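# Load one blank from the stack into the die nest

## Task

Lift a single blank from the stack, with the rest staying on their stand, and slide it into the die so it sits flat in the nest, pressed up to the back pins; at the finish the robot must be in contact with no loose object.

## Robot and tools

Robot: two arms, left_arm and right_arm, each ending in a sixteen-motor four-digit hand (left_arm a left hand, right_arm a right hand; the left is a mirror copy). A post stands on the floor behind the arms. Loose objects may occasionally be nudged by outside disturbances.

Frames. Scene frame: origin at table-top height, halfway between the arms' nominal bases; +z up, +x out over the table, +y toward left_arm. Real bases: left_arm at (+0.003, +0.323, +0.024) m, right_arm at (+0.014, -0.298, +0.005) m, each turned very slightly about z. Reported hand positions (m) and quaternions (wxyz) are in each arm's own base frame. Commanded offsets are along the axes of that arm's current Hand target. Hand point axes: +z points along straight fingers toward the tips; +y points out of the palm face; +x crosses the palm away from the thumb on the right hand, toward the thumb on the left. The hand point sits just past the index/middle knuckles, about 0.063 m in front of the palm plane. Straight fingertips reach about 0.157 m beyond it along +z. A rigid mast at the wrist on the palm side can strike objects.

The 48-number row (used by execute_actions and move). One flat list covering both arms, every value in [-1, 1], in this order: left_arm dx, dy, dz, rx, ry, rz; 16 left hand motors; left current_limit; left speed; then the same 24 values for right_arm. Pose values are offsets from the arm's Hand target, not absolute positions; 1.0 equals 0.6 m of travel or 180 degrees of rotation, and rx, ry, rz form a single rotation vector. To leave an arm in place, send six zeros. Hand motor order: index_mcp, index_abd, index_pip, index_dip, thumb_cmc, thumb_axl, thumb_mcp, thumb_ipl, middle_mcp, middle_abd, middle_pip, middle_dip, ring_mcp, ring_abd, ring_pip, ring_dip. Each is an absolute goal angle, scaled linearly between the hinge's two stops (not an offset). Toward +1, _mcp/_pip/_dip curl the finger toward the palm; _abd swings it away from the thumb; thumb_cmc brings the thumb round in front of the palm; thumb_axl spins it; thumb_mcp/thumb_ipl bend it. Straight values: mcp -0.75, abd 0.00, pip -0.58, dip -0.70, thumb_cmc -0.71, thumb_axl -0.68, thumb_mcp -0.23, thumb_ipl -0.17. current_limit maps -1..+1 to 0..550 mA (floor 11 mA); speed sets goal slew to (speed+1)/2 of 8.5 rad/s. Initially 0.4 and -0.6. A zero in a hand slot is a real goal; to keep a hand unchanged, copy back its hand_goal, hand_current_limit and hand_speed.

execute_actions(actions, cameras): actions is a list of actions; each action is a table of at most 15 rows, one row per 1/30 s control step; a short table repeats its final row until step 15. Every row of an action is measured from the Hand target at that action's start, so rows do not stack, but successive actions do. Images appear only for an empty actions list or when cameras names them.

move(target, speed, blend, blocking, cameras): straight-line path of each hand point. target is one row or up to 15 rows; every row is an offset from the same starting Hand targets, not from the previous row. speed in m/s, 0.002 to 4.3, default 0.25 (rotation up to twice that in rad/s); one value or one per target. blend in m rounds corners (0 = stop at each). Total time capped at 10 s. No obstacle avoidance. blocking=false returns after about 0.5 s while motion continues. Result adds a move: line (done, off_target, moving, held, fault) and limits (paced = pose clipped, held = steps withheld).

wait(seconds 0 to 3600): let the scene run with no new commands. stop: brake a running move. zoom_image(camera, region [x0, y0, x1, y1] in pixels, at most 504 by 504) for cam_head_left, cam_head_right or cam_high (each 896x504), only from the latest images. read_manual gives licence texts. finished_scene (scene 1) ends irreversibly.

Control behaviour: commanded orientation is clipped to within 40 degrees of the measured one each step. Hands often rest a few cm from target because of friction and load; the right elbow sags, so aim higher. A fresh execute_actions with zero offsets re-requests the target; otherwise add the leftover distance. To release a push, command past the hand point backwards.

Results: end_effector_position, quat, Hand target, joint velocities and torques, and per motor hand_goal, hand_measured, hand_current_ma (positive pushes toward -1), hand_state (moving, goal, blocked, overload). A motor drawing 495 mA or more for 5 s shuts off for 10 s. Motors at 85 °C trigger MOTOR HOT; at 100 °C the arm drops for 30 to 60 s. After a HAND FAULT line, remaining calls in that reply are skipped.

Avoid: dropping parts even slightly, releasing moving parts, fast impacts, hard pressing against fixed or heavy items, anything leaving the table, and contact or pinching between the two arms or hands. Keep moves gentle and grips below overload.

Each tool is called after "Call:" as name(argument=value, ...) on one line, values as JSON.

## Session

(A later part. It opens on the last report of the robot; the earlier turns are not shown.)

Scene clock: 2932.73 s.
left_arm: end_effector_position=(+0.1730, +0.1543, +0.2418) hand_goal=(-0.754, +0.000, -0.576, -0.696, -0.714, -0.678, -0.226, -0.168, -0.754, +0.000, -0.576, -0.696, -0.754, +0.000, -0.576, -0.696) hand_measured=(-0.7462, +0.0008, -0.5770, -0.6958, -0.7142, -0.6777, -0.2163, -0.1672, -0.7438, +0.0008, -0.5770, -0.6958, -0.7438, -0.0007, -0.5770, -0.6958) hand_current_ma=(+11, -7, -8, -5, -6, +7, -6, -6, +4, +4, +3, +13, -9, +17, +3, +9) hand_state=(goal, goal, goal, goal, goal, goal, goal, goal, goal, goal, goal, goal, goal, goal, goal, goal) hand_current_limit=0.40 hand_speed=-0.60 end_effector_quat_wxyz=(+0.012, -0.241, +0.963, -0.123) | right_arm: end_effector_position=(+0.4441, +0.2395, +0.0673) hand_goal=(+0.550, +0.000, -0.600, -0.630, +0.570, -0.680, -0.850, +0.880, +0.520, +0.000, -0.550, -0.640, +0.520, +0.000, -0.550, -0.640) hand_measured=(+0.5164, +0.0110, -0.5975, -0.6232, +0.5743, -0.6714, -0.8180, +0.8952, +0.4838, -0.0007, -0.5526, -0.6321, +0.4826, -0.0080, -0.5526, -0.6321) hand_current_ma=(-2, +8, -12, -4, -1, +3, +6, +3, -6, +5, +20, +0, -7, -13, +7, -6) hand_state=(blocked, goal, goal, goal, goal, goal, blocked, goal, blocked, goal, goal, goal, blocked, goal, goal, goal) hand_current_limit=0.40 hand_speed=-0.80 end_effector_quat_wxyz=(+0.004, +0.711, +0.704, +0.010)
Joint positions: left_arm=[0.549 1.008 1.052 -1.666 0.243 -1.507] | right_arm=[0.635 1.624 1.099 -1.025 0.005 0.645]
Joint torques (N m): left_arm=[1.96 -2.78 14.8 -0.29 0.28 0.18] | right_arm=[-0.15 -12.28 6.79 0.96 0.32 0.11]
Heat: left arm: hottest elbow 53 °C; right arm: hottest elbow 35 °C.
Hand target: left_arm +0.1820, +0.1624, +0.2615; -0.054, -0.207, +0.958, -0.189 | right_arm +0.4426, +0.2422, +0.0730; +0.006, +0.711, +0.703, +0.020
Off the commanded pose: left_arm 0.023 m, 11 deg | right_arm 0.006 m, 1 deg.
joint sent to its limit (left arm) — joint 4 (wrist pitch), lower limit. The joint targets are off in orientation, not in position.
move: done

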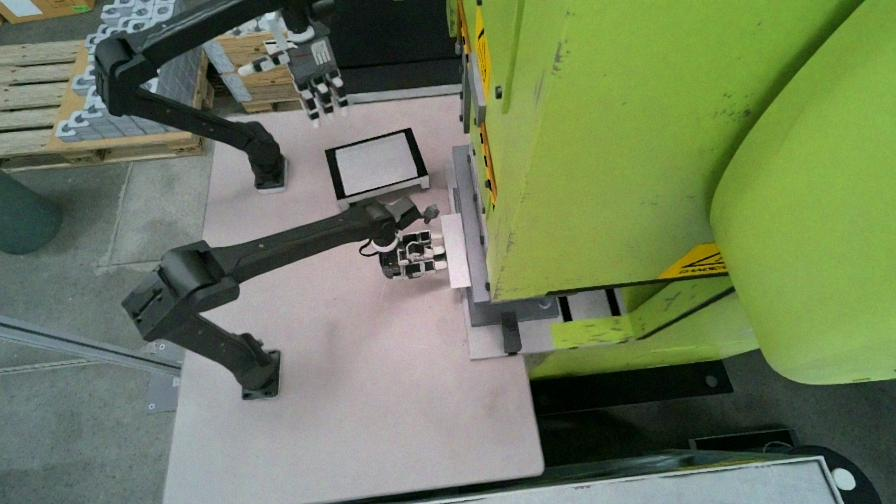

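Call:
move(target=[[0,0,0,0,0,0,-0.754,0,-0.576,-0.696,-0.714,-0.678,-0.226,-0.168,-0.754,0,-0.576,-0.696,-0.754,0,-0.576,-0.696,0.4,-0.6,0.0,0,0,0,0,0,0.52,0,-0.60,-0.63,0.571,-0.68,-0.85,0.88,0.50,0,-0.55,-0.64,0.49,0,-0.55,-0.64,0.4,-0.8],[0,0,0,0,0,0,-0.754,0,-0.576,-0.696,-0.714,-0.678,-0.226,-0.168,-0.754,0,-0.576,-0.696,-0.754,0,-0.576,-0.696,0.4,-0.6,-0.003,0.045,0.0,0,0,0,0.52,0,-0.60,-0.63,0.571,-0.68,-0.85,0.88,0.50,0,-0.55,-0.64,0.49,0,-0.55,-0.64,0.4,-0.8]], speed=0.03, cameras=["cam_high", "cam_head_left", "cam_head_right"])

Call:
zoom_image(camera="cam_high", region=[400, 200, 480, 300])

Call:
zoom_image(camera="cam_head_right", region=[350, 205, 470, 280])

Scene clock: 2958.70 s.
left_arm: end_effector_position=(+0.1730, +0.1543, +0.2418) hand_goal=(-0.754, +0.000, -0.576, -0.696, -0.714, -0.678, -0.226, -0.168, -0.754, +0.000, -0.576, -0.696, -0.754, +0.000, -0.576, -0.696) hand_measured=(-0.7450, -0.0007, -0.5757, -0.6958, -0.7129, -0.6777, -0.2173, -0.1681, -0.7438, +0.0008, -0.5757, -0.6958, -0.7426, -0.0007, -0.5770, -0.6958) hand_current_ma=(+7, -5, -3, -12, +0, -2, +0, -7, +7, +1, +6, +7, -9, +9, +1, +7) hand_state=(goal, goal, goal, goal, goal, goal, goal, goal, goal, goal, goal, goal, goal, goal, goal, goal) hand_current_limit=0.40 hand_speed=-0.60 end_effector_quat_wxyz=(+0.012, -0.241, +0.963, -0.123) | right_arm: end_effector_position=(+0.4511, +0.2321, +0.0624) hand_goal=(+0.520, +0.000, -0.600, -0.630, +0.570, -0.680, -0.850, +0.880, +0.500, +0.000, -0.550, -0.640, +0.490, +0.000, -0.550, -0.640) hand_measured=(+0.4863, +0.0154, -0.6013, -0.6232, +0.5768, -0.6704, -0.8170, +0.8952, +0.4561, +0.0096, -0.5539, -0.6308, +0.4477, -0.0007, -0.5526, -0.6334) hand_current_ma=(-11, +1, +1, -6, -8, +0, +16, +9, -2, -10, +1, +6, -7, +5, +6, +4) hand_state=(blocked, goal, goal, goal, goal, goal, blocked, goal, blocked, goal, goal, goal, blocked, goal, goal, goal) hand_current_limit=0.40 hand_speed=-0.80 end_effector_quat_wxyz=(+0.003, +0.710, +0.704, +0.005)
Joint positions: left_arm=[0.549 1.008 1.052 -1.666 0.243 -1.507] | right_arm=[0.612 1.639 1.104 -1.025 0.005 0.621]
Joint torques (N m): left_arm=[1.9 -2.84 14.83 -0.29 0.28 0.18] | right_arm=[-1.55 -10.17 11.19 0.35 0.27 -0.05]
Heat: left arm: hottest elbow 53 °C; right arm: hottest elbow 34 °C.
Hand target: left_arm +0.1820, +0.1624, +0.2615; -0.054, -0.207, +0.958, -0.189 | right_arm +0.4695, +0.2399, +0.0739; +0.006, +0.711, +0.703, +0.019
Off the commanded pose: left_arm 0.023 m, 11 deg | right_arm 0.023 m, 2 deg.
joint sent to its limit (left arm) — joint 4 (wrist pitch), lower limit. The joint targets are off in orientation, not in position.
move: off_target (right_arm)

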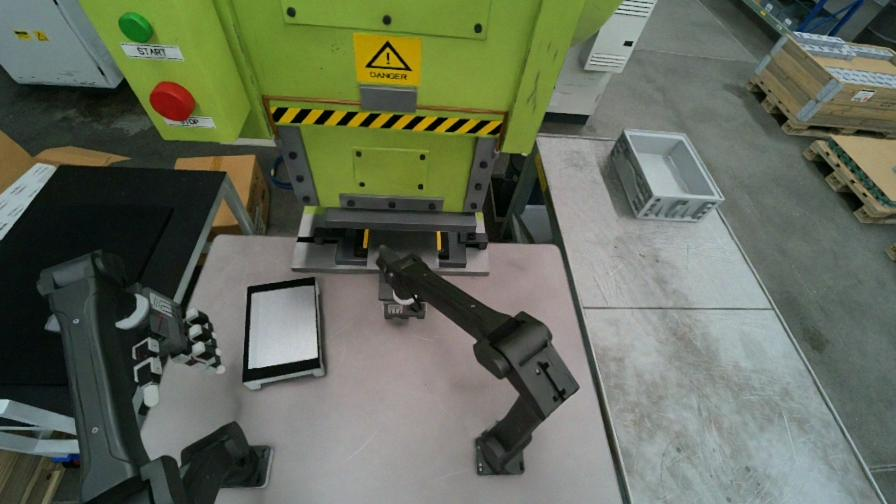

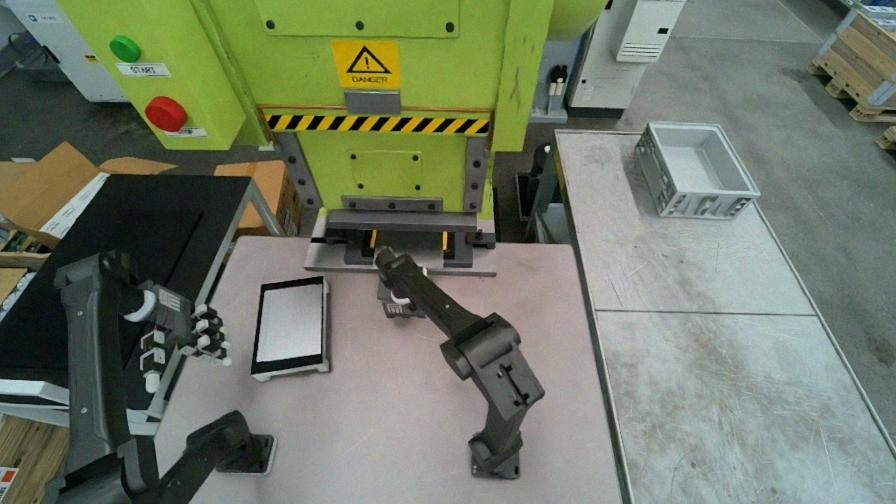

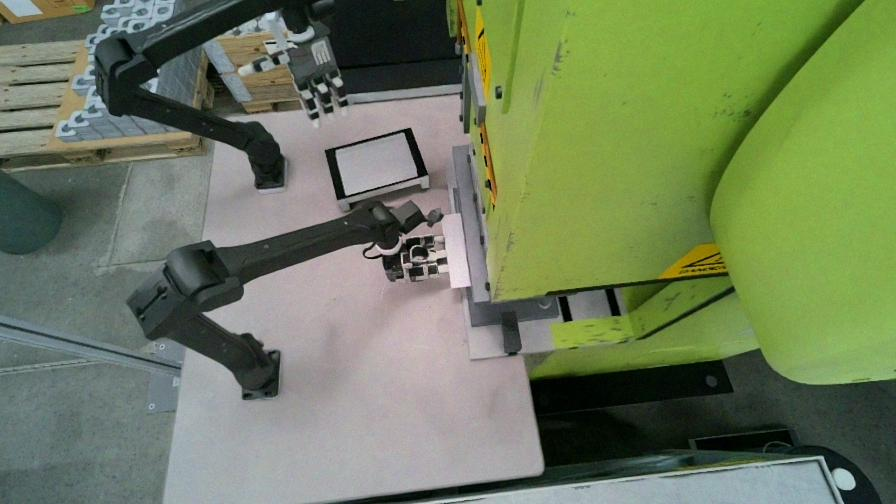

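Scaled by 5.040.

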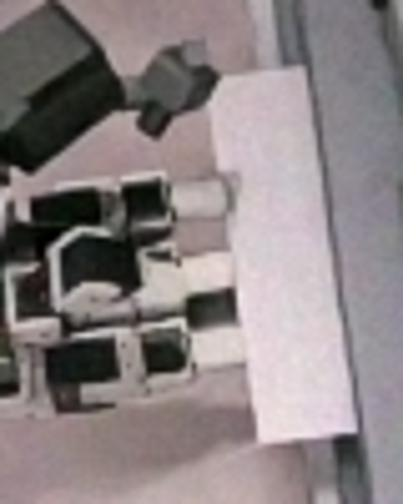

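Scaled by 4.200.

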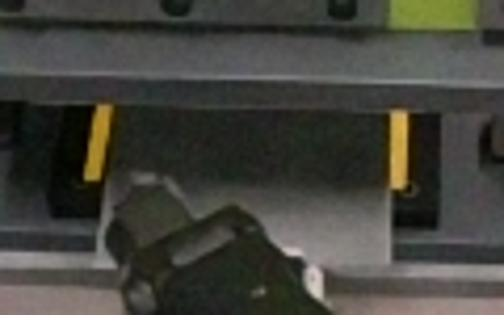

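Call:
move(target=[[0,0,0,0,0,0,-0.754,0,-0.576,-0.696,-0.714,-0.678,-0.226,-0.168,-0.754,0,-0.576,-0.696,-0.754,0,-0.576,-0.696,0.4,-0.6,0.0,-0.052,0,0,0,0,0.52,0,-0.60,-0.63,0.571,-0.68,-0.85,0.88,0.50,0,-0.55,-0.64,0.49,0,-0.55,-0.64,0.4,-0.8],[0,0,0,0,0,0,-0.754,0,-0.576,-0.696,-0.714,-0.678,-0.226,-0.168,-0.754,0,-0.576,-0.696,-0.754,0,-0.576,-0.696,0.4,-0.6,0.0,-0.052,0.0,0,0,0,0.63,0,-0.60,-0.63,0.571,-0.68,-0.85,0.88,0.615,0,-0.55,-0.64,0.62,0,-0.55,-0.64,0.4,-0.8],[0,0,0,0,0,0,-0.754,0,-0.576,-0.696,-0.714,-0.678,-0.226,-0.168,-0.754,0,-0.576,-0.696,-0.754,0,-0.576,-0.696,0.4,-0.6,0.0,-0.012,0.0,0,0,0,0.63,0,-0.60,-0.63,0.571,-0.68,-0.85,0.88,0.615,0,-0.55,-0.64,0.62,0,-0.55,-0.64,0.4,-0.8]], speed=0.03, cameras=["cam_high"])

Call:
zoom_image(camera="cam_high", region=[400, 200, 480, 300])

Scene clock: 3099.10 s.
left_arm: end_effector_position=(+0.1730, +0.1543, +0.2418) hand_goal=(-0.754, +0.000, -0.576, -0.696, -0.714, -0.678, -0.226, -0.168, -0.754, +0.000, -0.576, -0.696, -0.754, +0.000, -0.576, -0.696) hand_measured=(-0.7450, -0.0007, -0.5770, -0.6958, -0.7129, -0.6777, -0.2163, -0.1672, -0.7450, +0.0008, -0.5770, -0.6958, -0.7438, -0.0007, -0.5770, -0.6958) hand_current_ma=(+4, -1, -2, -16, +0, +3, -2, -4, -2, -3, +1, +6, -13, +8, -1, +5) hand_state=(goal, goal, goal, goal, goal, goal, goal, goal, goal, goal, goal, goal, goal, goal, goal, goal) hand_current_limit=0.40 hand_speed=-0.60 end_effector_quat_wxyz=(+0.012, -0.241, +0.963, -0.123) | right_arm: end_effector_position=(+0.4455, +0.2325, +0.0643) hand_goal=(+0.630, +0.000, -0.600, -0.630, +0.570, -0.680, -0.850, +0.880, +0.614, +0.000, -0.550, -0.640, +0.620, +0.000, -0.550, -0.640) hand_measured=(+0.5429, +0.0110, -0.6039, -0.6232, +0.5768, -0.6714, -0.8180, +0.8942, +0.5140, -0.0007, -0.5564, -0.6334, +0.5176, -0.0051, -0.5552, -0.6334) hand_current_ma=(-12, +8, +5, -10, -6, +7, +22, +1, -5, +1, +12, +1, -24, -7, +30, -9) hand_state=(blocked, goal, goal, goal, goal, goal, blocked, goal, blocked, goal, goal, goal, blocked, goal, goal, goal) hand_current_limit=0.40 hand_speed=-0.80 end_effector_quat_wxyz=(+0.003, +0.711, +0.703, +0.007)
Joint positions: left_arm=[0.549 1.008 1.052 -1.666 0.243 -1.507] | right_arm=[0.62 1.624 1.091 -1.023 0.005 0.631]
Joint torques (N m): left_arm=[1.96 -2.78 14.78 -0.31 0.28 0.19] | right_arm=[-1.2 -9.88 10.85 0.43 0.29 -0.06]
Motor temperatures (°C): left_arm=[25 25 53 26 24 25] | right_arm=[26 34 37 27 25 25]
Heat: left arm: hottest elbow 53 °C; right arm: hottest elbow 37 °C.
Hand target: left_arm +0.1820, +0.1624, +0.2615; -0.054, -0.207, +0.958, -0.189 | right_arm +0.4622, +0.2401, +0.0735; +0.006, +0.711, +0.703, +0.019
Off the commanded pose: left_arm 0.023 m, 11 deg | right_arm 0.021 m, 1 deg.
joint sent to its limit (left arm) — joint 4 (wrist pitch), lower limit. The joint targets are off in orientation, not in position.
move: off_target (right_arm)

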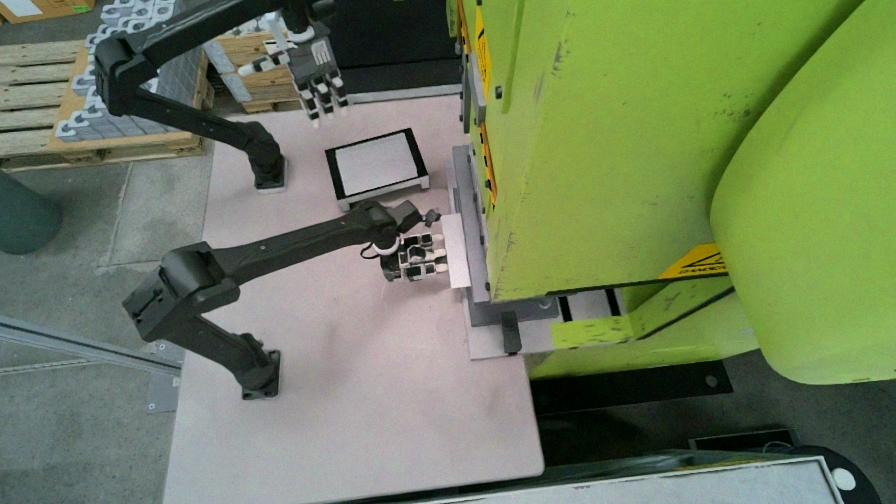

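Scaled by 5.040.

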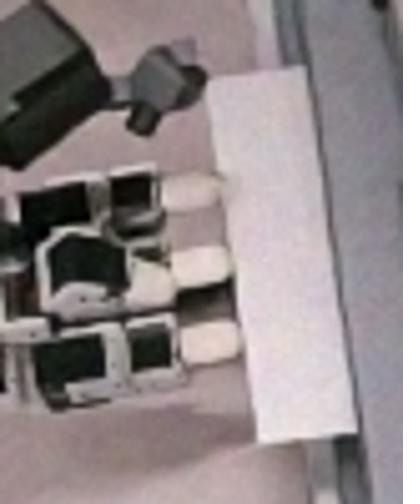

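Call:
move(target=[[0,0,0,0,0,0,-0.754,0,-0.576,-0.696,-0.714,-0.678,-0.226,-0.168,-0.754,0,-0.576,-0.696,-0.754,0,-0.576,-0.696,0.4,-0.6,0.0,0,0,0,0,0,0.563,0,-0.60,-0.63,0.571,-0.68,-0.85,0.88,0.54,0,-0.55,-0.64,0.533,0,-0.55,-0.64,0.4,-0.8],[0,0,0,0,0,0,-0.754,0,-0.576,-0.696,-0.714,-0.678,-0.226,-0.168,-0.754,0,-0.576,-0.696,-0.754,0,-0.576,-0.696,0.4,-0.6,0.0,0.012,0.0,0,0,0,0.563,0,-0.60,-0.63,0.571,-0.68,-0.85,0.88,0.54,0,-0.55,-0.64,0.533,0,-0.55,-0.64,0.4,-0.8]], speed=0.02, cameras=["cam_high"])

Call:
zoom_image(camera="cam_high", region=[400, 200, 480, 300])

Scene clock: 3113.57 s.
left_arm: end_effector_position=(+0.1730, +0.1543, +0.2418) hand_goal=(-0.754, +0.000, -0.576, -0.696, -0.714, -0.678, -0.226, -0.168, -0.754, +0.000, -0.576, -0.696, -0.754, +0.000, -0.576, -0.696) hand_measured=(-0.7450, -0.0007, -0.5770, -0.6958, -0.7142, -0.6777, -0.2163, -0.1681, -0.7438, -0.0007, -0.5770, -0.6958, -0.7438, +0.0008, -0.5770, -0.6958) hand_current_ma=(+18, -4, -6, -10, -1, +1, +3, -1, +1, +0, +1, +3, -11, +7, +8, +4) hand_state=(goal, goal, goal, goal, goal, goal, goal, goal, goal, goal, goal, goal, goal, goal, goal, goal) hand_current_limit=0.40 hand_speed=-0.60 end_effector_quat_wxyz=(+0.012, -0.241, +0.963, -0.123) | right_arm: end_effector_position=(+0.4491, +0.2329, +0.0636) hand_goal=(+0.562, +0.000, -0.600, -0.630, +0.570, -0.680, -0.850, +0.880, +0.540, +0.000, -0.550, -0.640, +0.532, +0.000, -0.550, -0.640) hand_measured=(+0.5309, +0.0110, -0.6026, -0.6193, +0.5768, -0.6704, -0.8180, +0.8952, +0.5044, -0.0007, -0.5513, -0.6283, +0.5007, -0.0095, -0.5475, -0.6270) hand_current_ma=(-5, +2, -4, +6, +2, +14, +0, +5, +6, +17, +16, -4, -8, +5, +10, +10) hand_state=(blocked, goal, goal, goal, goal, goal, blocked, goal, blocked, goal, goal, goal, blocked, goal, goal, goal) hand_current_limit=0.40 hand_speed=-0.80 end_effector_quat_wxyz=(+0.003, +0.710, +0.704, +0.005)
Joint positions: left_arm=[0.549 1.008 1.052 -1.666 0.243 -1.507] | right_arm=[0.616 1.634 1.101 -1.026 0.005 0.625]
Joint torques (N m): left_arm=[1.96 -2.84 14.79 -0.28 0.28 0.18] | right_arm=[-1.61 -9.76 11.38 0.4 0.28 -0.09]
Heat: left arm: hottest elbow 53 °C; right arm: hottest elbow 37 °C.
Hand target: left_arm +0.1820, +0.1624, +0.2615; -0.054, -0.207, +0.958, -0.189 | right_arm +0.4695, +0.2400, +0.0739; +0.006, +0.711, +0.703, +0.020
Off the commanded pose: left_arm 0.023 m, 11 deg | right_arm 0.024 m, 2 deg.
joint sent to its limit (left arm) — joint 4 (wrist pitch), lower limit. The joint targets are off in orientation, not in position.
move: off_target (right_arm)

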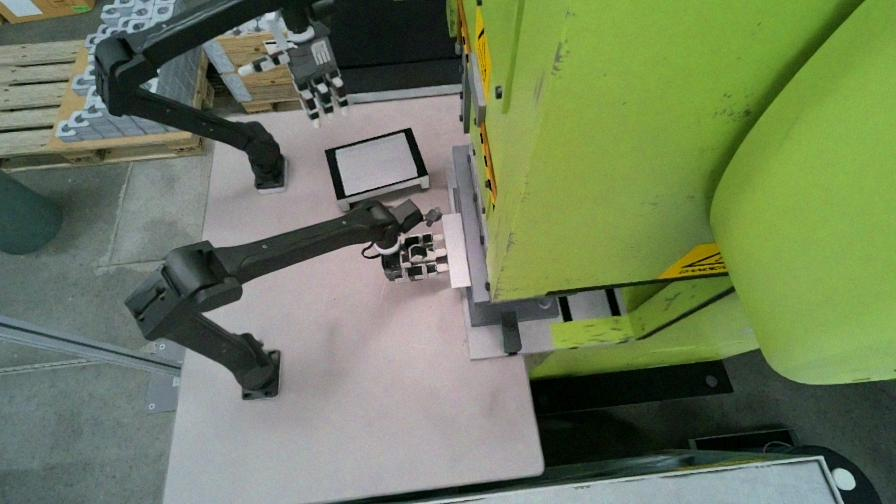

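Scaled by 5.040.

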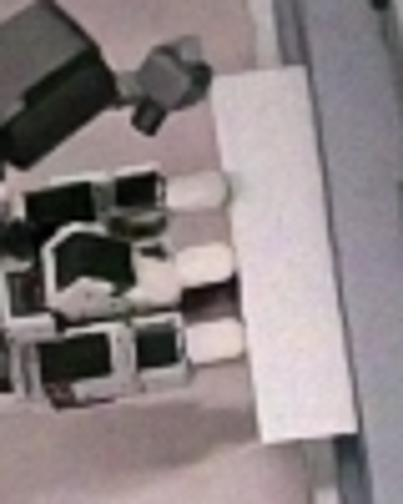

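Call:
move(target=[0,0,0,0,0,0,-0.754,0,-0.576,-0.696,-0.714,-0.678,-0.226,-0.168,-0.754,0,-0.576,-0.696,-0.754,0,-0.576,-0.696,0.4,-0.6,0.0,0.017,0.0,0,0,0,0.563,0,-0.60,-0.63,0.571,-0.68,-0.85,0.88,0.54,0,-0.55,-0.64,0.533,0,-0.55,-0.64,0.4,-0.8], speed=0.02, cameras=["cam_high"])

Call:
zoom_image(camera="cam_high", region=[400, 200, 480, 300])

Scene clock: 3126.97 s.
left_arm: end_effector_position=(+0.1730, +0.1543, +0.2418) hand_goal=(-0.754, +0.000, -0.576, -0.696, -0.714, -0.678, -0.226, -0.168, -0.754, +0.000, -0.576, -0.696, -0.754, +0.000, -0.576, -0.696) hand_measured=(-0.7450, +0.0008, -0.5770, -0.6958, -0.7129, -0.6777, -0.2173, -0.1672, -0.7450, -0.0007, -0.5770, -0.6958, -0.7426, +0.0008, -0.5770, -0.6958) hand_current_ma=(+16, -2, -5, -15, +2, +5, +3, +0, +5, +2, +12, +10, -20, +10, -2, +7) hand_state=(goal, goal, goal, goal, goal, goal, goal, goal, goal, goal, goal, goal, goal, goal, goal, goal) hand_current_limit=0.40 hand_speed=-0.60 end_effector_quat_wxyz=(+0.012, -0.241, +0.963, -0.123) | right_arm: end_effector_position=(+0.4592, +0.2335, +0.0639) hand_goal=(+0.562, +0.000, -0.600, -0.630, +0.570, -0.680, -0.850, +0.880, +0.540, +0.000, -0.550, -0.640, +0.532, +0.000, -0.550, -0.640) hand_measured=(+0.5297, +0.0096, -0.6013, -0.6193, +0.5768, -0.6704, -0.8170, +0.8933, +0.5044, -0.0007, -0.5513, -0.6283, +0.5007, -0.0109, -0.5487, -0.6270) hand_current_ma=(-4, +6, -7, -3, -6, +9, +17, +7, +3, +18, +14, -7, -5, -11, +17, -9) hand_state=(blocked, goal, goal, goal, goal, goal, blocked, goal, blocked, goal, goal, goal, blocked, goal, goal, goal) hand_current_limit=0.40 hand_speed=-0.80 end_effector_quat_wxyz=(+0.003, +0.710, +0.705, +0.005)
Joint positions: left_arm=[0.549 1.008 1.052 -1.666 0.243 -1.507] | right_arm=[0.604 1.653 1.127 -1.033 0.005 0.611]
Joint torques (N m): left_arm=[1.9 -2.84 14.78 -0.29 0.28 0.18] | right_arm=[-1.61 -9.99 11.48 0.36 0.25 -0.08]
Heat: left arm: hottest elbow 53 °C; right arm: hottest elbow 36 °C.
Hand target: left_arm +0.1820, +0.1624, +0.2615; -0.054, -0.207, +0.958, -0.189 | right_arm +0.4798, +0.2400, +0.0743; +0.006, +0.711, +0.703, +0.020
Off the commanded pose: left_arm 0.023 m, 11 deg | right_arm 0.024 m, 2 deg.
joint sent to its limit (left arm) — joint 4 (wrist pitch), lower limit. The joint targets are off in orientation, not in position.
move: off_target (right_arm)

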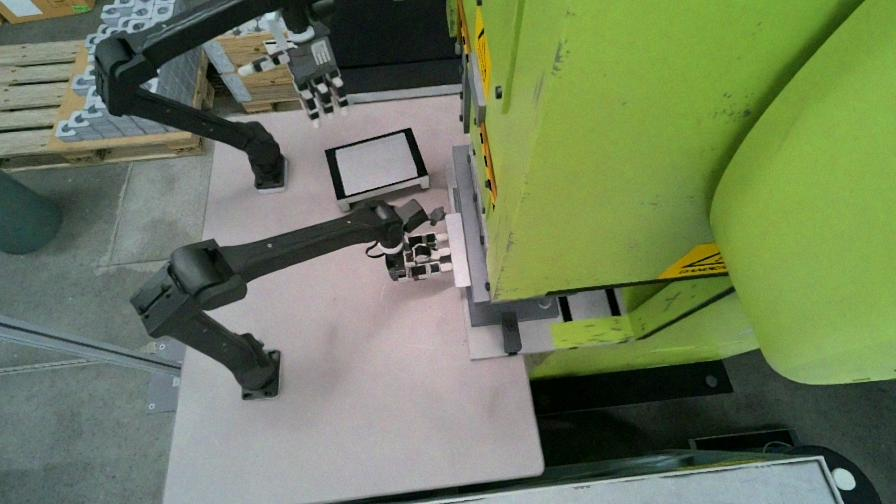

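Scaled by 5.040.

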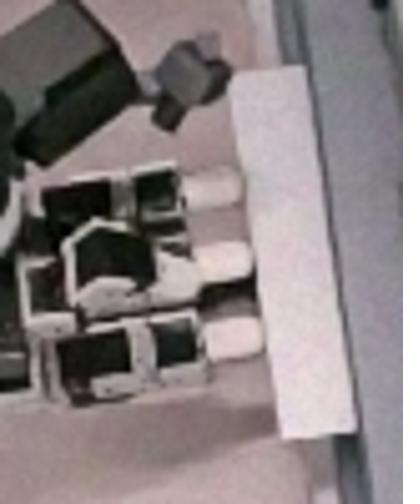

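Call:
move(target=[0,0,0,0,0,0,-0.754,0,-0.576,-0.696,-0.714,-0.678,-0.226,-0.168,-0.754,0,-0.576,-0.696,-0.754,0,-0.576,-0.696,0.4,-0.6,0.0,0.025,0.0,0,0,0,0.563,0,-0.60,-0.63,0.571,-0.68,-0.85,0.88,0.54,0,-0.55,-0.64,0.533,0,-0.55,-0.64,0.4,-0.8], speed=0.02, cameras=["cam_high","cam_head_left","cam_head_right"])

Call:
zoom_image(camera="cam_high", region=[400, 200, 480, 300])

Call:
zoom_image(camera="cam_head_right", region=[350, 205, 470, 280])

Call:
zoom_image(camera="cam_head_left", region=[345, 205, 465, 280])

Scene clock: 3138.50 s.
left_arm: end_effector_position=(+0.1730, +0.1543, +0.2418) hand_goal=(-0.754, +0.000, -0.576, -0.696, -0.714, -0.678, -0.226, -0.168, -0.754, +0.000, -0.576, -0.696, -0.754, +0.000, -0.576, -0.696) hand_measured=(-0.7450, -0.0007, -0.5770, -0.6958, -0.7142, -0.6777, -0.2173, -0.1681, -0.7438, +0.0008, -0.5770, -0.6958, -0.7438, -0.0007, -0.5770, -0.6958) hand_current_ma=(+5, -9, -7, -15, +3, +7, -5, -3, +3, -1, +1, +9, -1, +3, +1, +11) hand_state=(goal, goal, goal, goal, goal, goal, goal, goal, goal, goal, goal, goal, goal, goal, goal, goal) hand_current_limit=0.40 hand_speed=-0.60 end_effector_quat_wxyz=(+0.012, -0.241, +0.963, -0.123) | right_arm: end_effector_position=(+0.4705, +0.2337, +0.0638) hand_goal=(+0.562, +0.000, -0.600, -0.630, +0.570, -0.680, -0.850, +0.880, +0.540, +0.000, -0.550, -0.640, +0.532, +0.000, -0.550, -0.640) hand_measured=(+0.5297, +0.0110, -0.5962, -0.6193, +0.5755, -0.6714, -0.8180, +0.8933, +0.5068, -0.0007, -0.5462, -0.6295, +0.5044, -0.0080, -0.5475, -0.6270) hand_current_ma=(-7, -3, -11, -8, -2, +8, +6, +6, -1, +14, +23, +2, -1, -1, +22, +1) hand_state=(blocked, goal, goal, goal, goal, goal, blocked, goal, blocked, goal, goal, goal, blocked, goal, goal, goal) hand_current_limit=0.40 hand_speed=-0.80 end_effector_quat_wxyz=(+0.002, +0.709, +0.705, +0.002)
Joint positions: left_arm=[0.549 1.008 1.052 -1.666 0.243 -1.507] | right_arm=[0.59 1.679 1.162 -1.048 0.003 0.596]
Joint torques (N m): left_arm=[1.85 -2.84 14.79 -0.29 0.28 0.18] | right_arm=[-1.9 -10.4 11.79 0.5 0.31 -0.12]
Heat: left arm: hottest elbow 53 °C; right arm: hottest elbow 37 °C.
Hand target: left_arm +0.1820, +0.1624, +0.2615; -0.054, -0.207, +0.958, -0.189 | right_arm +0.4946, +0.2397, +0.0748; +0.006, +0.711, +0.703, +0.019
Off the commanded pose: left_arm 0.023 m, 11 deg | right_arm 0.027 m, 2 deg.
joint sent to its limit (left arm) — joint 4 (wrist pitch), lower limit. The joint targets are off in orientation, not in position.
move: off_target (right_arm)

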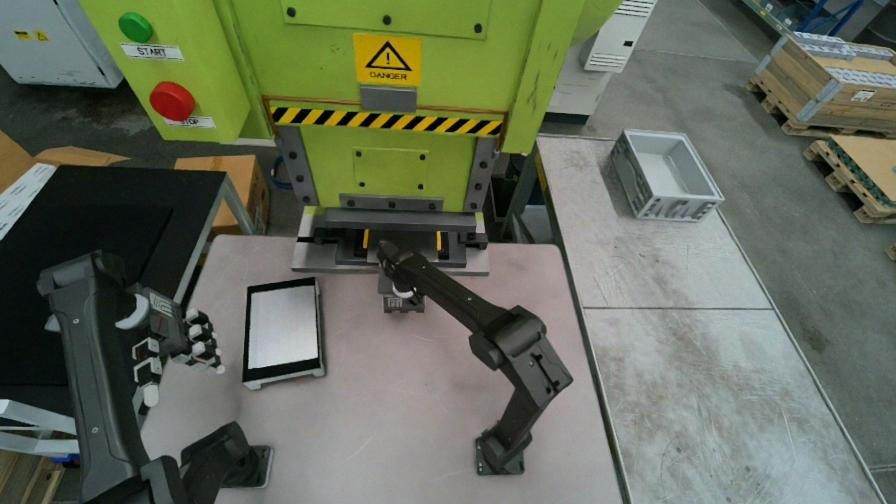

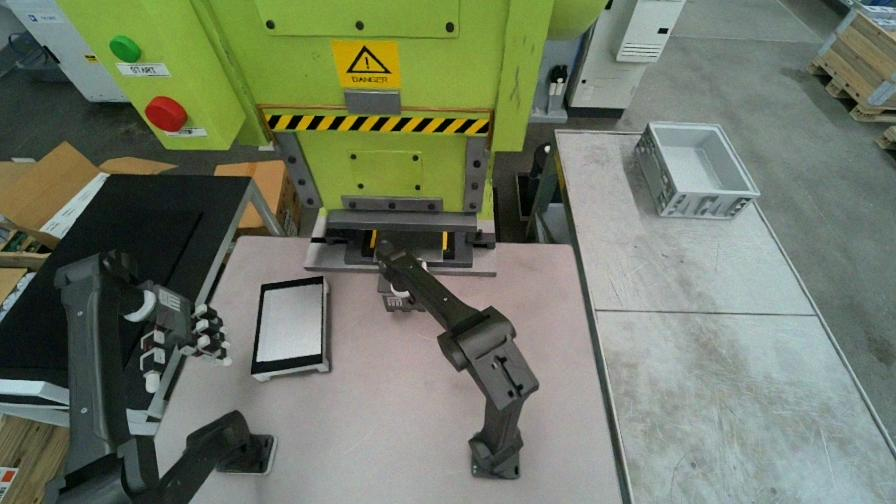

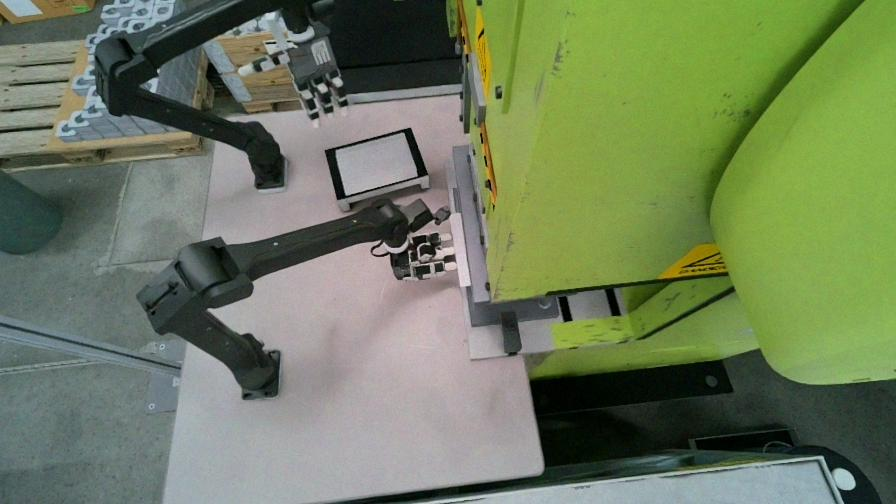

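Scaled by 5.040.

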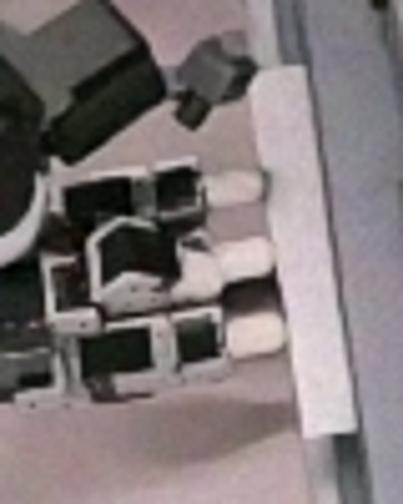

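Scaled by 4.200.

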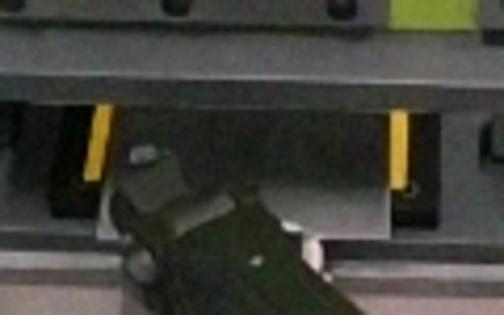

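Scaled by 4.200.

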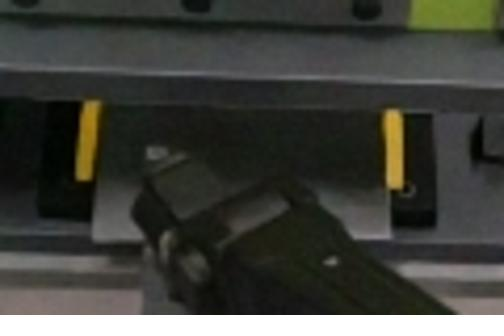

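Call:
move(target=[0,0,0,0,0,0,-0.754,0,-0.576,-0.696,-0.714,-0.678,-0.226,-0.168,-0.754,0,-0.576,-0.696,-0.754,0,-0.576,-0.696,0.4,-0.6,0.0,0.025,0.0,0,0,0,0.563,0,-0.60,-0.63,0.571,-0.68,-0.85,0.88,0.54,0,-0.55,-0.64,0.533,0,-0.55,-0.64,0.4,-0.8], speed=0.02, cameras=["cam_high","cam_head_left","cam_head_right"])

Call:
zoom_image(camera="cam_high", region=[400, 200, 480, 300])

Call:
zoom_image(camera="cam_head_right", region=[350, 205, 470, 280])

Scene clock: 3153.13 s.
left_arm: end_effector_position=(+0.1730, +0.1543, +0.2418) hand_goal=(-0.754, +0.000, -0.576, -0.696, -0.714, -0.678, -0.226, -0.168, -0.754, +0.000, -0.576, -0.696, -0.754, +0.000, -0.576, -0.696) hand_measured=(-0.7450, +0.0008, -0.5770, -0.6971, -0.7142, -0.6777, -0.2163, -0.1672, -0.7426, +0.0008, -0.5770, -0.6958, -0.7438, +0.0008, -0.5770, -0.6971) hand_current_ma=(+10, -7, -4, -3, -1, +0, +0, -4, +3, -5, -1, +7, -7, -3, -1, +7) hand_state=(goal, goal, goal, goal, goal, goal, goal, goal, goal, goal, goal, goal, goal, goal, goal, goal) hand_current_limit=0.40 hand_speed=-0.60 end_effector_quat_wxyz=(+0.012, -0.241, +0.963, -0.123) | right_arm: end_effector_position=(+0.4712, +0.2331, +0.0579) hand_goal=(+0.562, +0.000, -0.600, -0.630, +0.570, -0.680, -0.850, +0.880, +0.540, +0.000, -0.550, -0.640, +0.532, +0.000, -0.550, -0.640) hand_measured=(+0.5659, +0.0110, -0.5821, -0.6155, +0.5755, -0.6704, -0.8180, +0.8942, +0.5478, -0.0007, -0.5333, -0.6283, +0.5369, -0.0109, -0.5346, -0.6270) hand_current_ma=(+4, -1, -9, -7, +2, -4, +10, -4, -10, +2, +10, -1, -21, -4, +1, -7) hand_state=(goal, goal, goal, goal, goal, goal, blocked, goal, goal, goal, goal, goal, goal, goal, goal, goal) hand_current_limit=0.40 hand_speed=-0.80 end_effector_quat_wxyz=(-0.005, +0.708, +0.706, -0.013)
Joint positions: left_arm=[0.549 1.008 1.052 -1.666 0.243 -1.507] | right_arm=[0.585 1.702 1.182 -1.077 -0.004 0.589]
Joint torques (N m): left_arm=[1.9 -2.73 14.82 -0.28 0.27 0.19] | right_arm=[-2.73 -10.46 13.07 1.14 0.59 -0.22]
Heat: left arm: hottest elbow 53 °C; right arm: hottest elbow 37 °C.
Hand target: left_arm +0.1820, +0.1624, +0.2615; -0.054, -0.207, +0.958, -0.189 | right_arm +0.5097, +0.2395, +0.0754; +0.006, +0.711, +0.703, +0.019
Off the commanded pose: left_arm 0.023 m, 11 deg | right_arm 0.043 m, 4 deg.
joint sent to its limit (left arm) — joint 4 (wrist pitch), lower limit. The joint targets are off in orientation, not in position.
move: off_target (right_arm)

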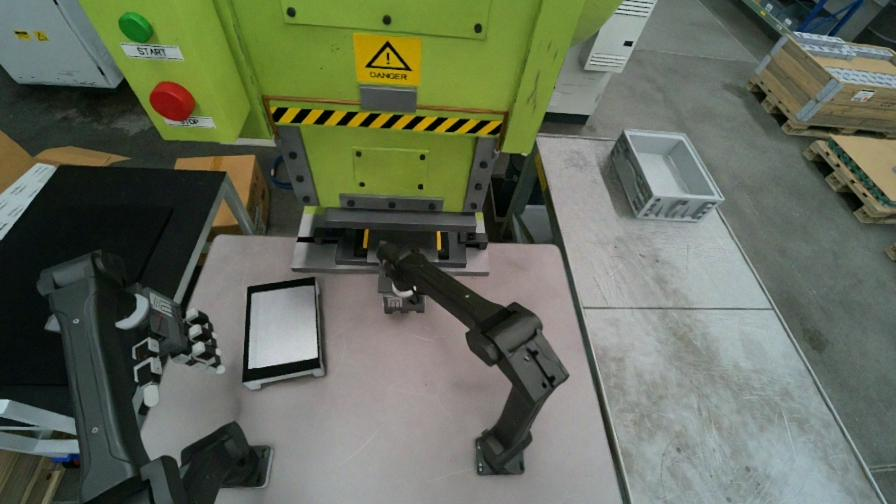

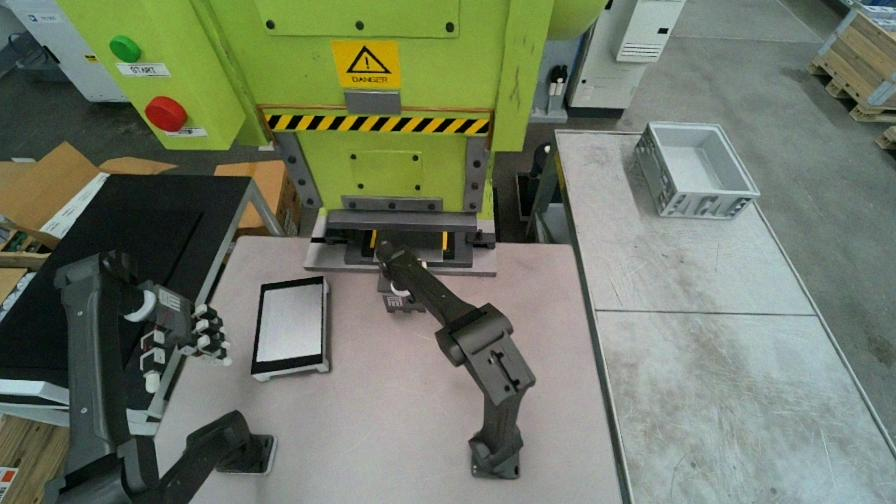

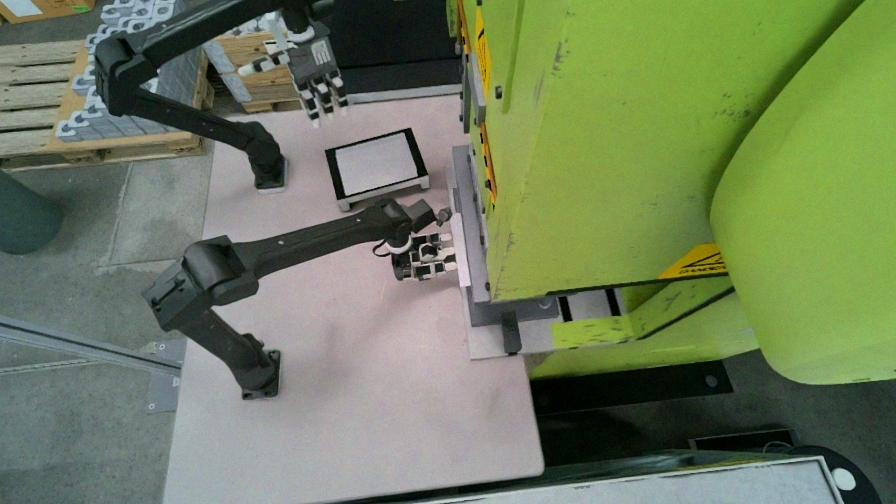

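Scaled by 5.040.

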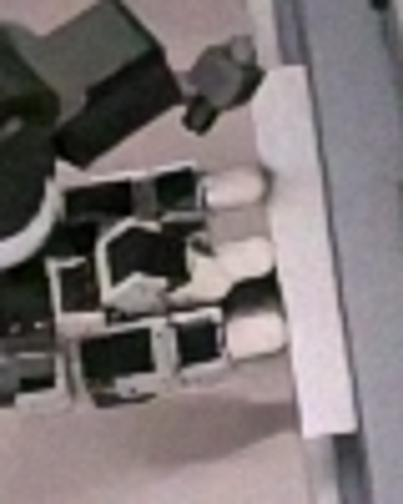

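Scaled by 4.200.

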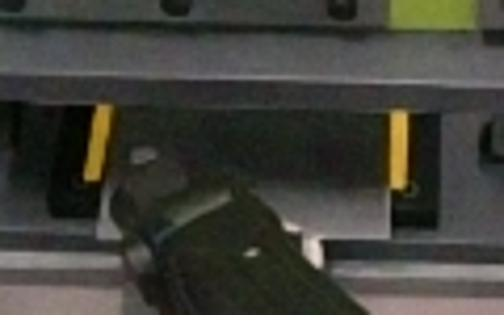

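Call:
move(target=[0,0,0,0,0,0,-0.754,0,-0.576,-0.696,-0.714,-0.678,-0.226,-0.168,-0.754,0,-0.576,-0.696,-0.754,0,-0.576,-0.696,0.4,-0.6,0.0,-0.11,0.015,0,0,0,0.58,0,-0.59,-0.63,0.571,-0.68,-0.85,0.88,0.55,0,-0.54,-0.64,0.54,0,-0.54,-0.64,0.4,-0.8], speed=0.04, cameras=["cam_high","cam_head_left","cam_head_right"])

Call:
zoom_image(camera="cam_high", region=[400, 200, 480, 300])

Call:
zoom_image(camera="cam_head_right", region=[350, 205, 470, 280])

Call:
zoom_image(camera="cam_head_left", region=[345, 205, 465, 280])

Scene clock: 3176.93 s.
left_arm: end_effector_position=(+0.1730, +0.1543, +0.2418) hand_goal=(-0.754, +0.000, -0.576, -0.696, -0.714, -0.678, -0.226, -0.168, -0.754, +0.000, -0.576, -0.696, -0.754, +0.000, -0.576, -0.696) hand_measured=(-0.7450, -0.0007, -0.5757, -0.6958, -0.7142, -0.6777, -0.2163, -0.1681, -0.7438, +0.0008, -0.5770, -0.6958, -0.7438, +0.0008, -0.5757, -0.6958) hand_current_ma=(+11, -7, -6, -16, -6, -1, -2, -5, +4, -1, +2, +14, -12, +6, +9, +6) hand_state=(goal, goal, goal, goal, goal, goal, goal, goal, goal, goal, goal, goal, goal, goal, goal, goal) hand_current_limit=0.40 hand_speed=-0.60 end_effector_quat_wxyz=(+0.012, -0.241, +0.963, -0.123) | right_arm: end_effector_position=(+0.4454, +0.2379, +0.0580) hand_goal=(+0.580, +0.000, -0.590, -0.630, +0.570, -0.680, -0.850, +0.880, +0.550, +0.000, -0.540, -0.640, +0.540, +0.000, -0.540, -0.640) hand_measured=(+0.5478, +0.0096, -0.5885, -0.6206, +0.5768, -0.6704, -0.8170, +0.8942, +0.5164, -0.0007, -0.5385, -0.6321, +0.5031, -0.0080, -0.5423, -0.6334) hand_current_ma=(-15, +9, +8, -5, -10, +3, +13, +13, -12, -2, +18, +11, -17, -18, +14, -2) hand_state=(blocked, goal, goal, goal, goal, goal, blocked, goal, blocked, goal, goal, goal, blocked, goal, goal, goal) hand_current_limit=0.40 hand_speed=-0.80 end_effector_quat_wxyz=(+0.004, +0.710, +0.704, +0.009)
Joint positions: left_arm=[0.549 1.008 1.052 -1.666 0.243 -1.507] | right_arm=[0.63 1.638 1.088 -1.002 0.004 0.639]
Joint torques (N m): left_arm=[1.96 -2.78 14.79 -0.28 0.28 0.18] | right_arm=[-0.15 -12.34 6.71 0.98 0.33 0.14]
Heat: left arm: hottest elbow 54 °C; right arm: hottest elbow 39 °C.
Hand target: left_arm +0.1820, +0.1624, +0.2615; -0.054, -0.207, +0.958, -0.189 | right_arm +0.4441, +0.2405, +0.0641; +0.006, +0.711, +0.703, +0.020
Off the commanded pose: left_arm 0.023 m, 11 deg | right_arm 0.007 m, 1 deg.
joint sent to its limit (left arm) — joint 4 (wrist pitch), lower limit. The joint targets are off in orientation, not in position.
move: done

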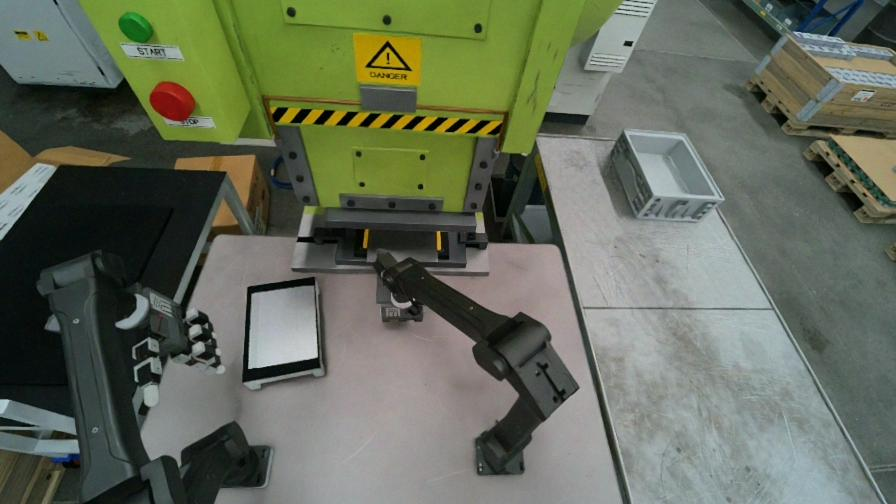

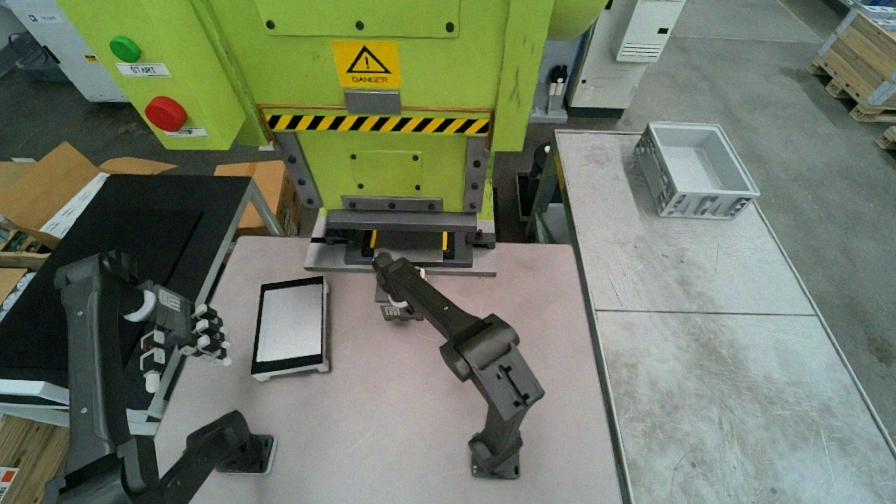

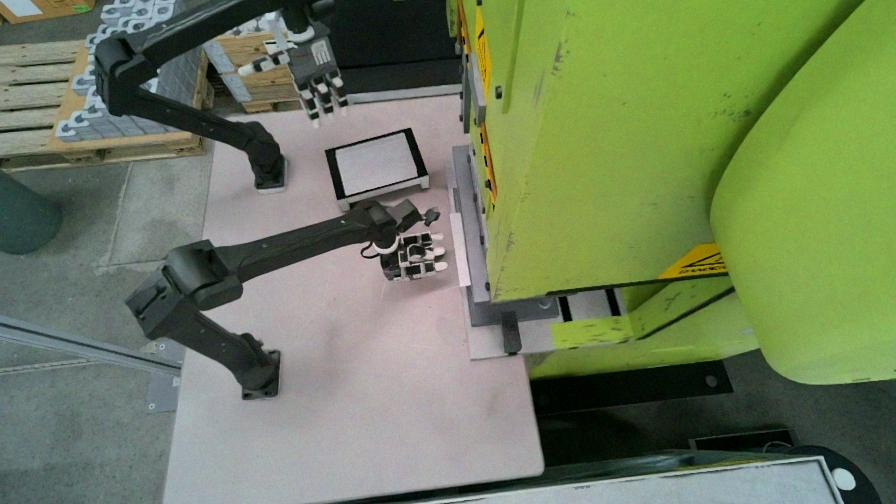

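Scaled by 5.040.

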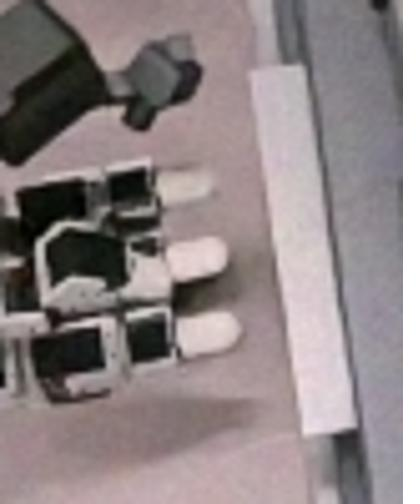

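Scaled by 4.200.

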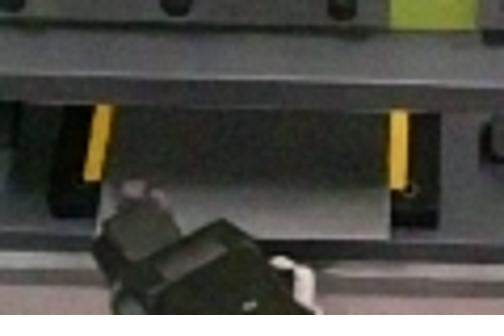

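Scaled by 4.200.

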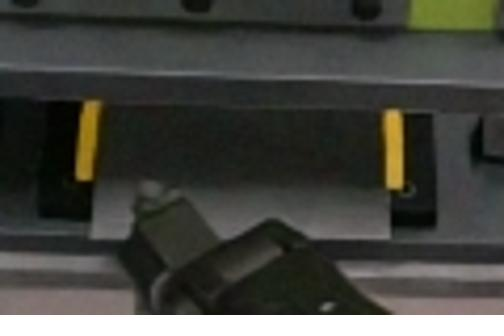

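Call:
zoom_image(camera="cam_head_left", region=[360, 240, 390, 270])

Call:
zoom_image(camera="cam_head_left", region=[425, 240, 455, 270])

Call:
zoom_image(camera="cam_head_right", region=[360, 240, 390, 270])

Call:
zoom_image(camera="cam_head_right", region=[425, 240, 455, 270])

Scaled by 16.800.

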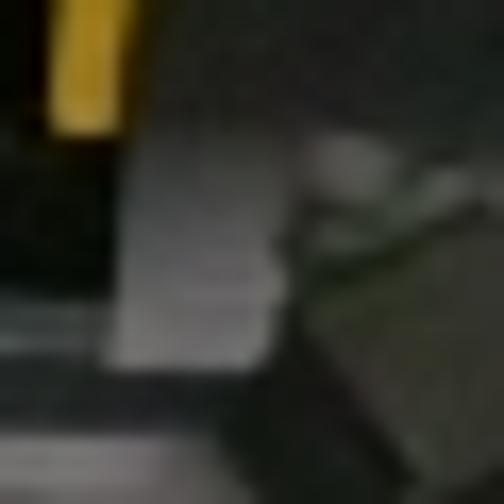

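Scaled by 16.800.

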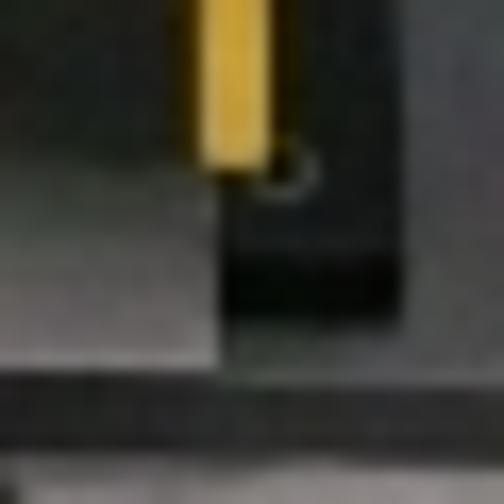

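Scaled by 16.800.

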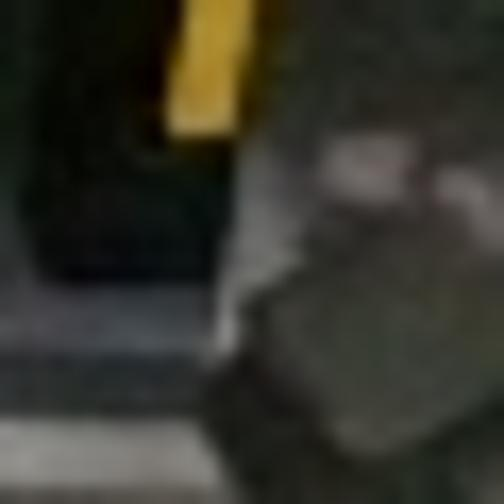

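Scaled by 16.800.

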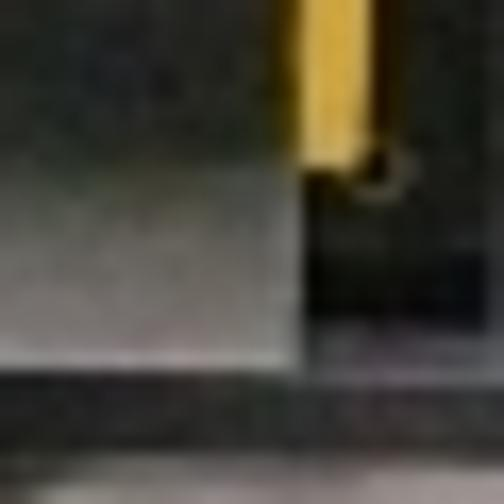

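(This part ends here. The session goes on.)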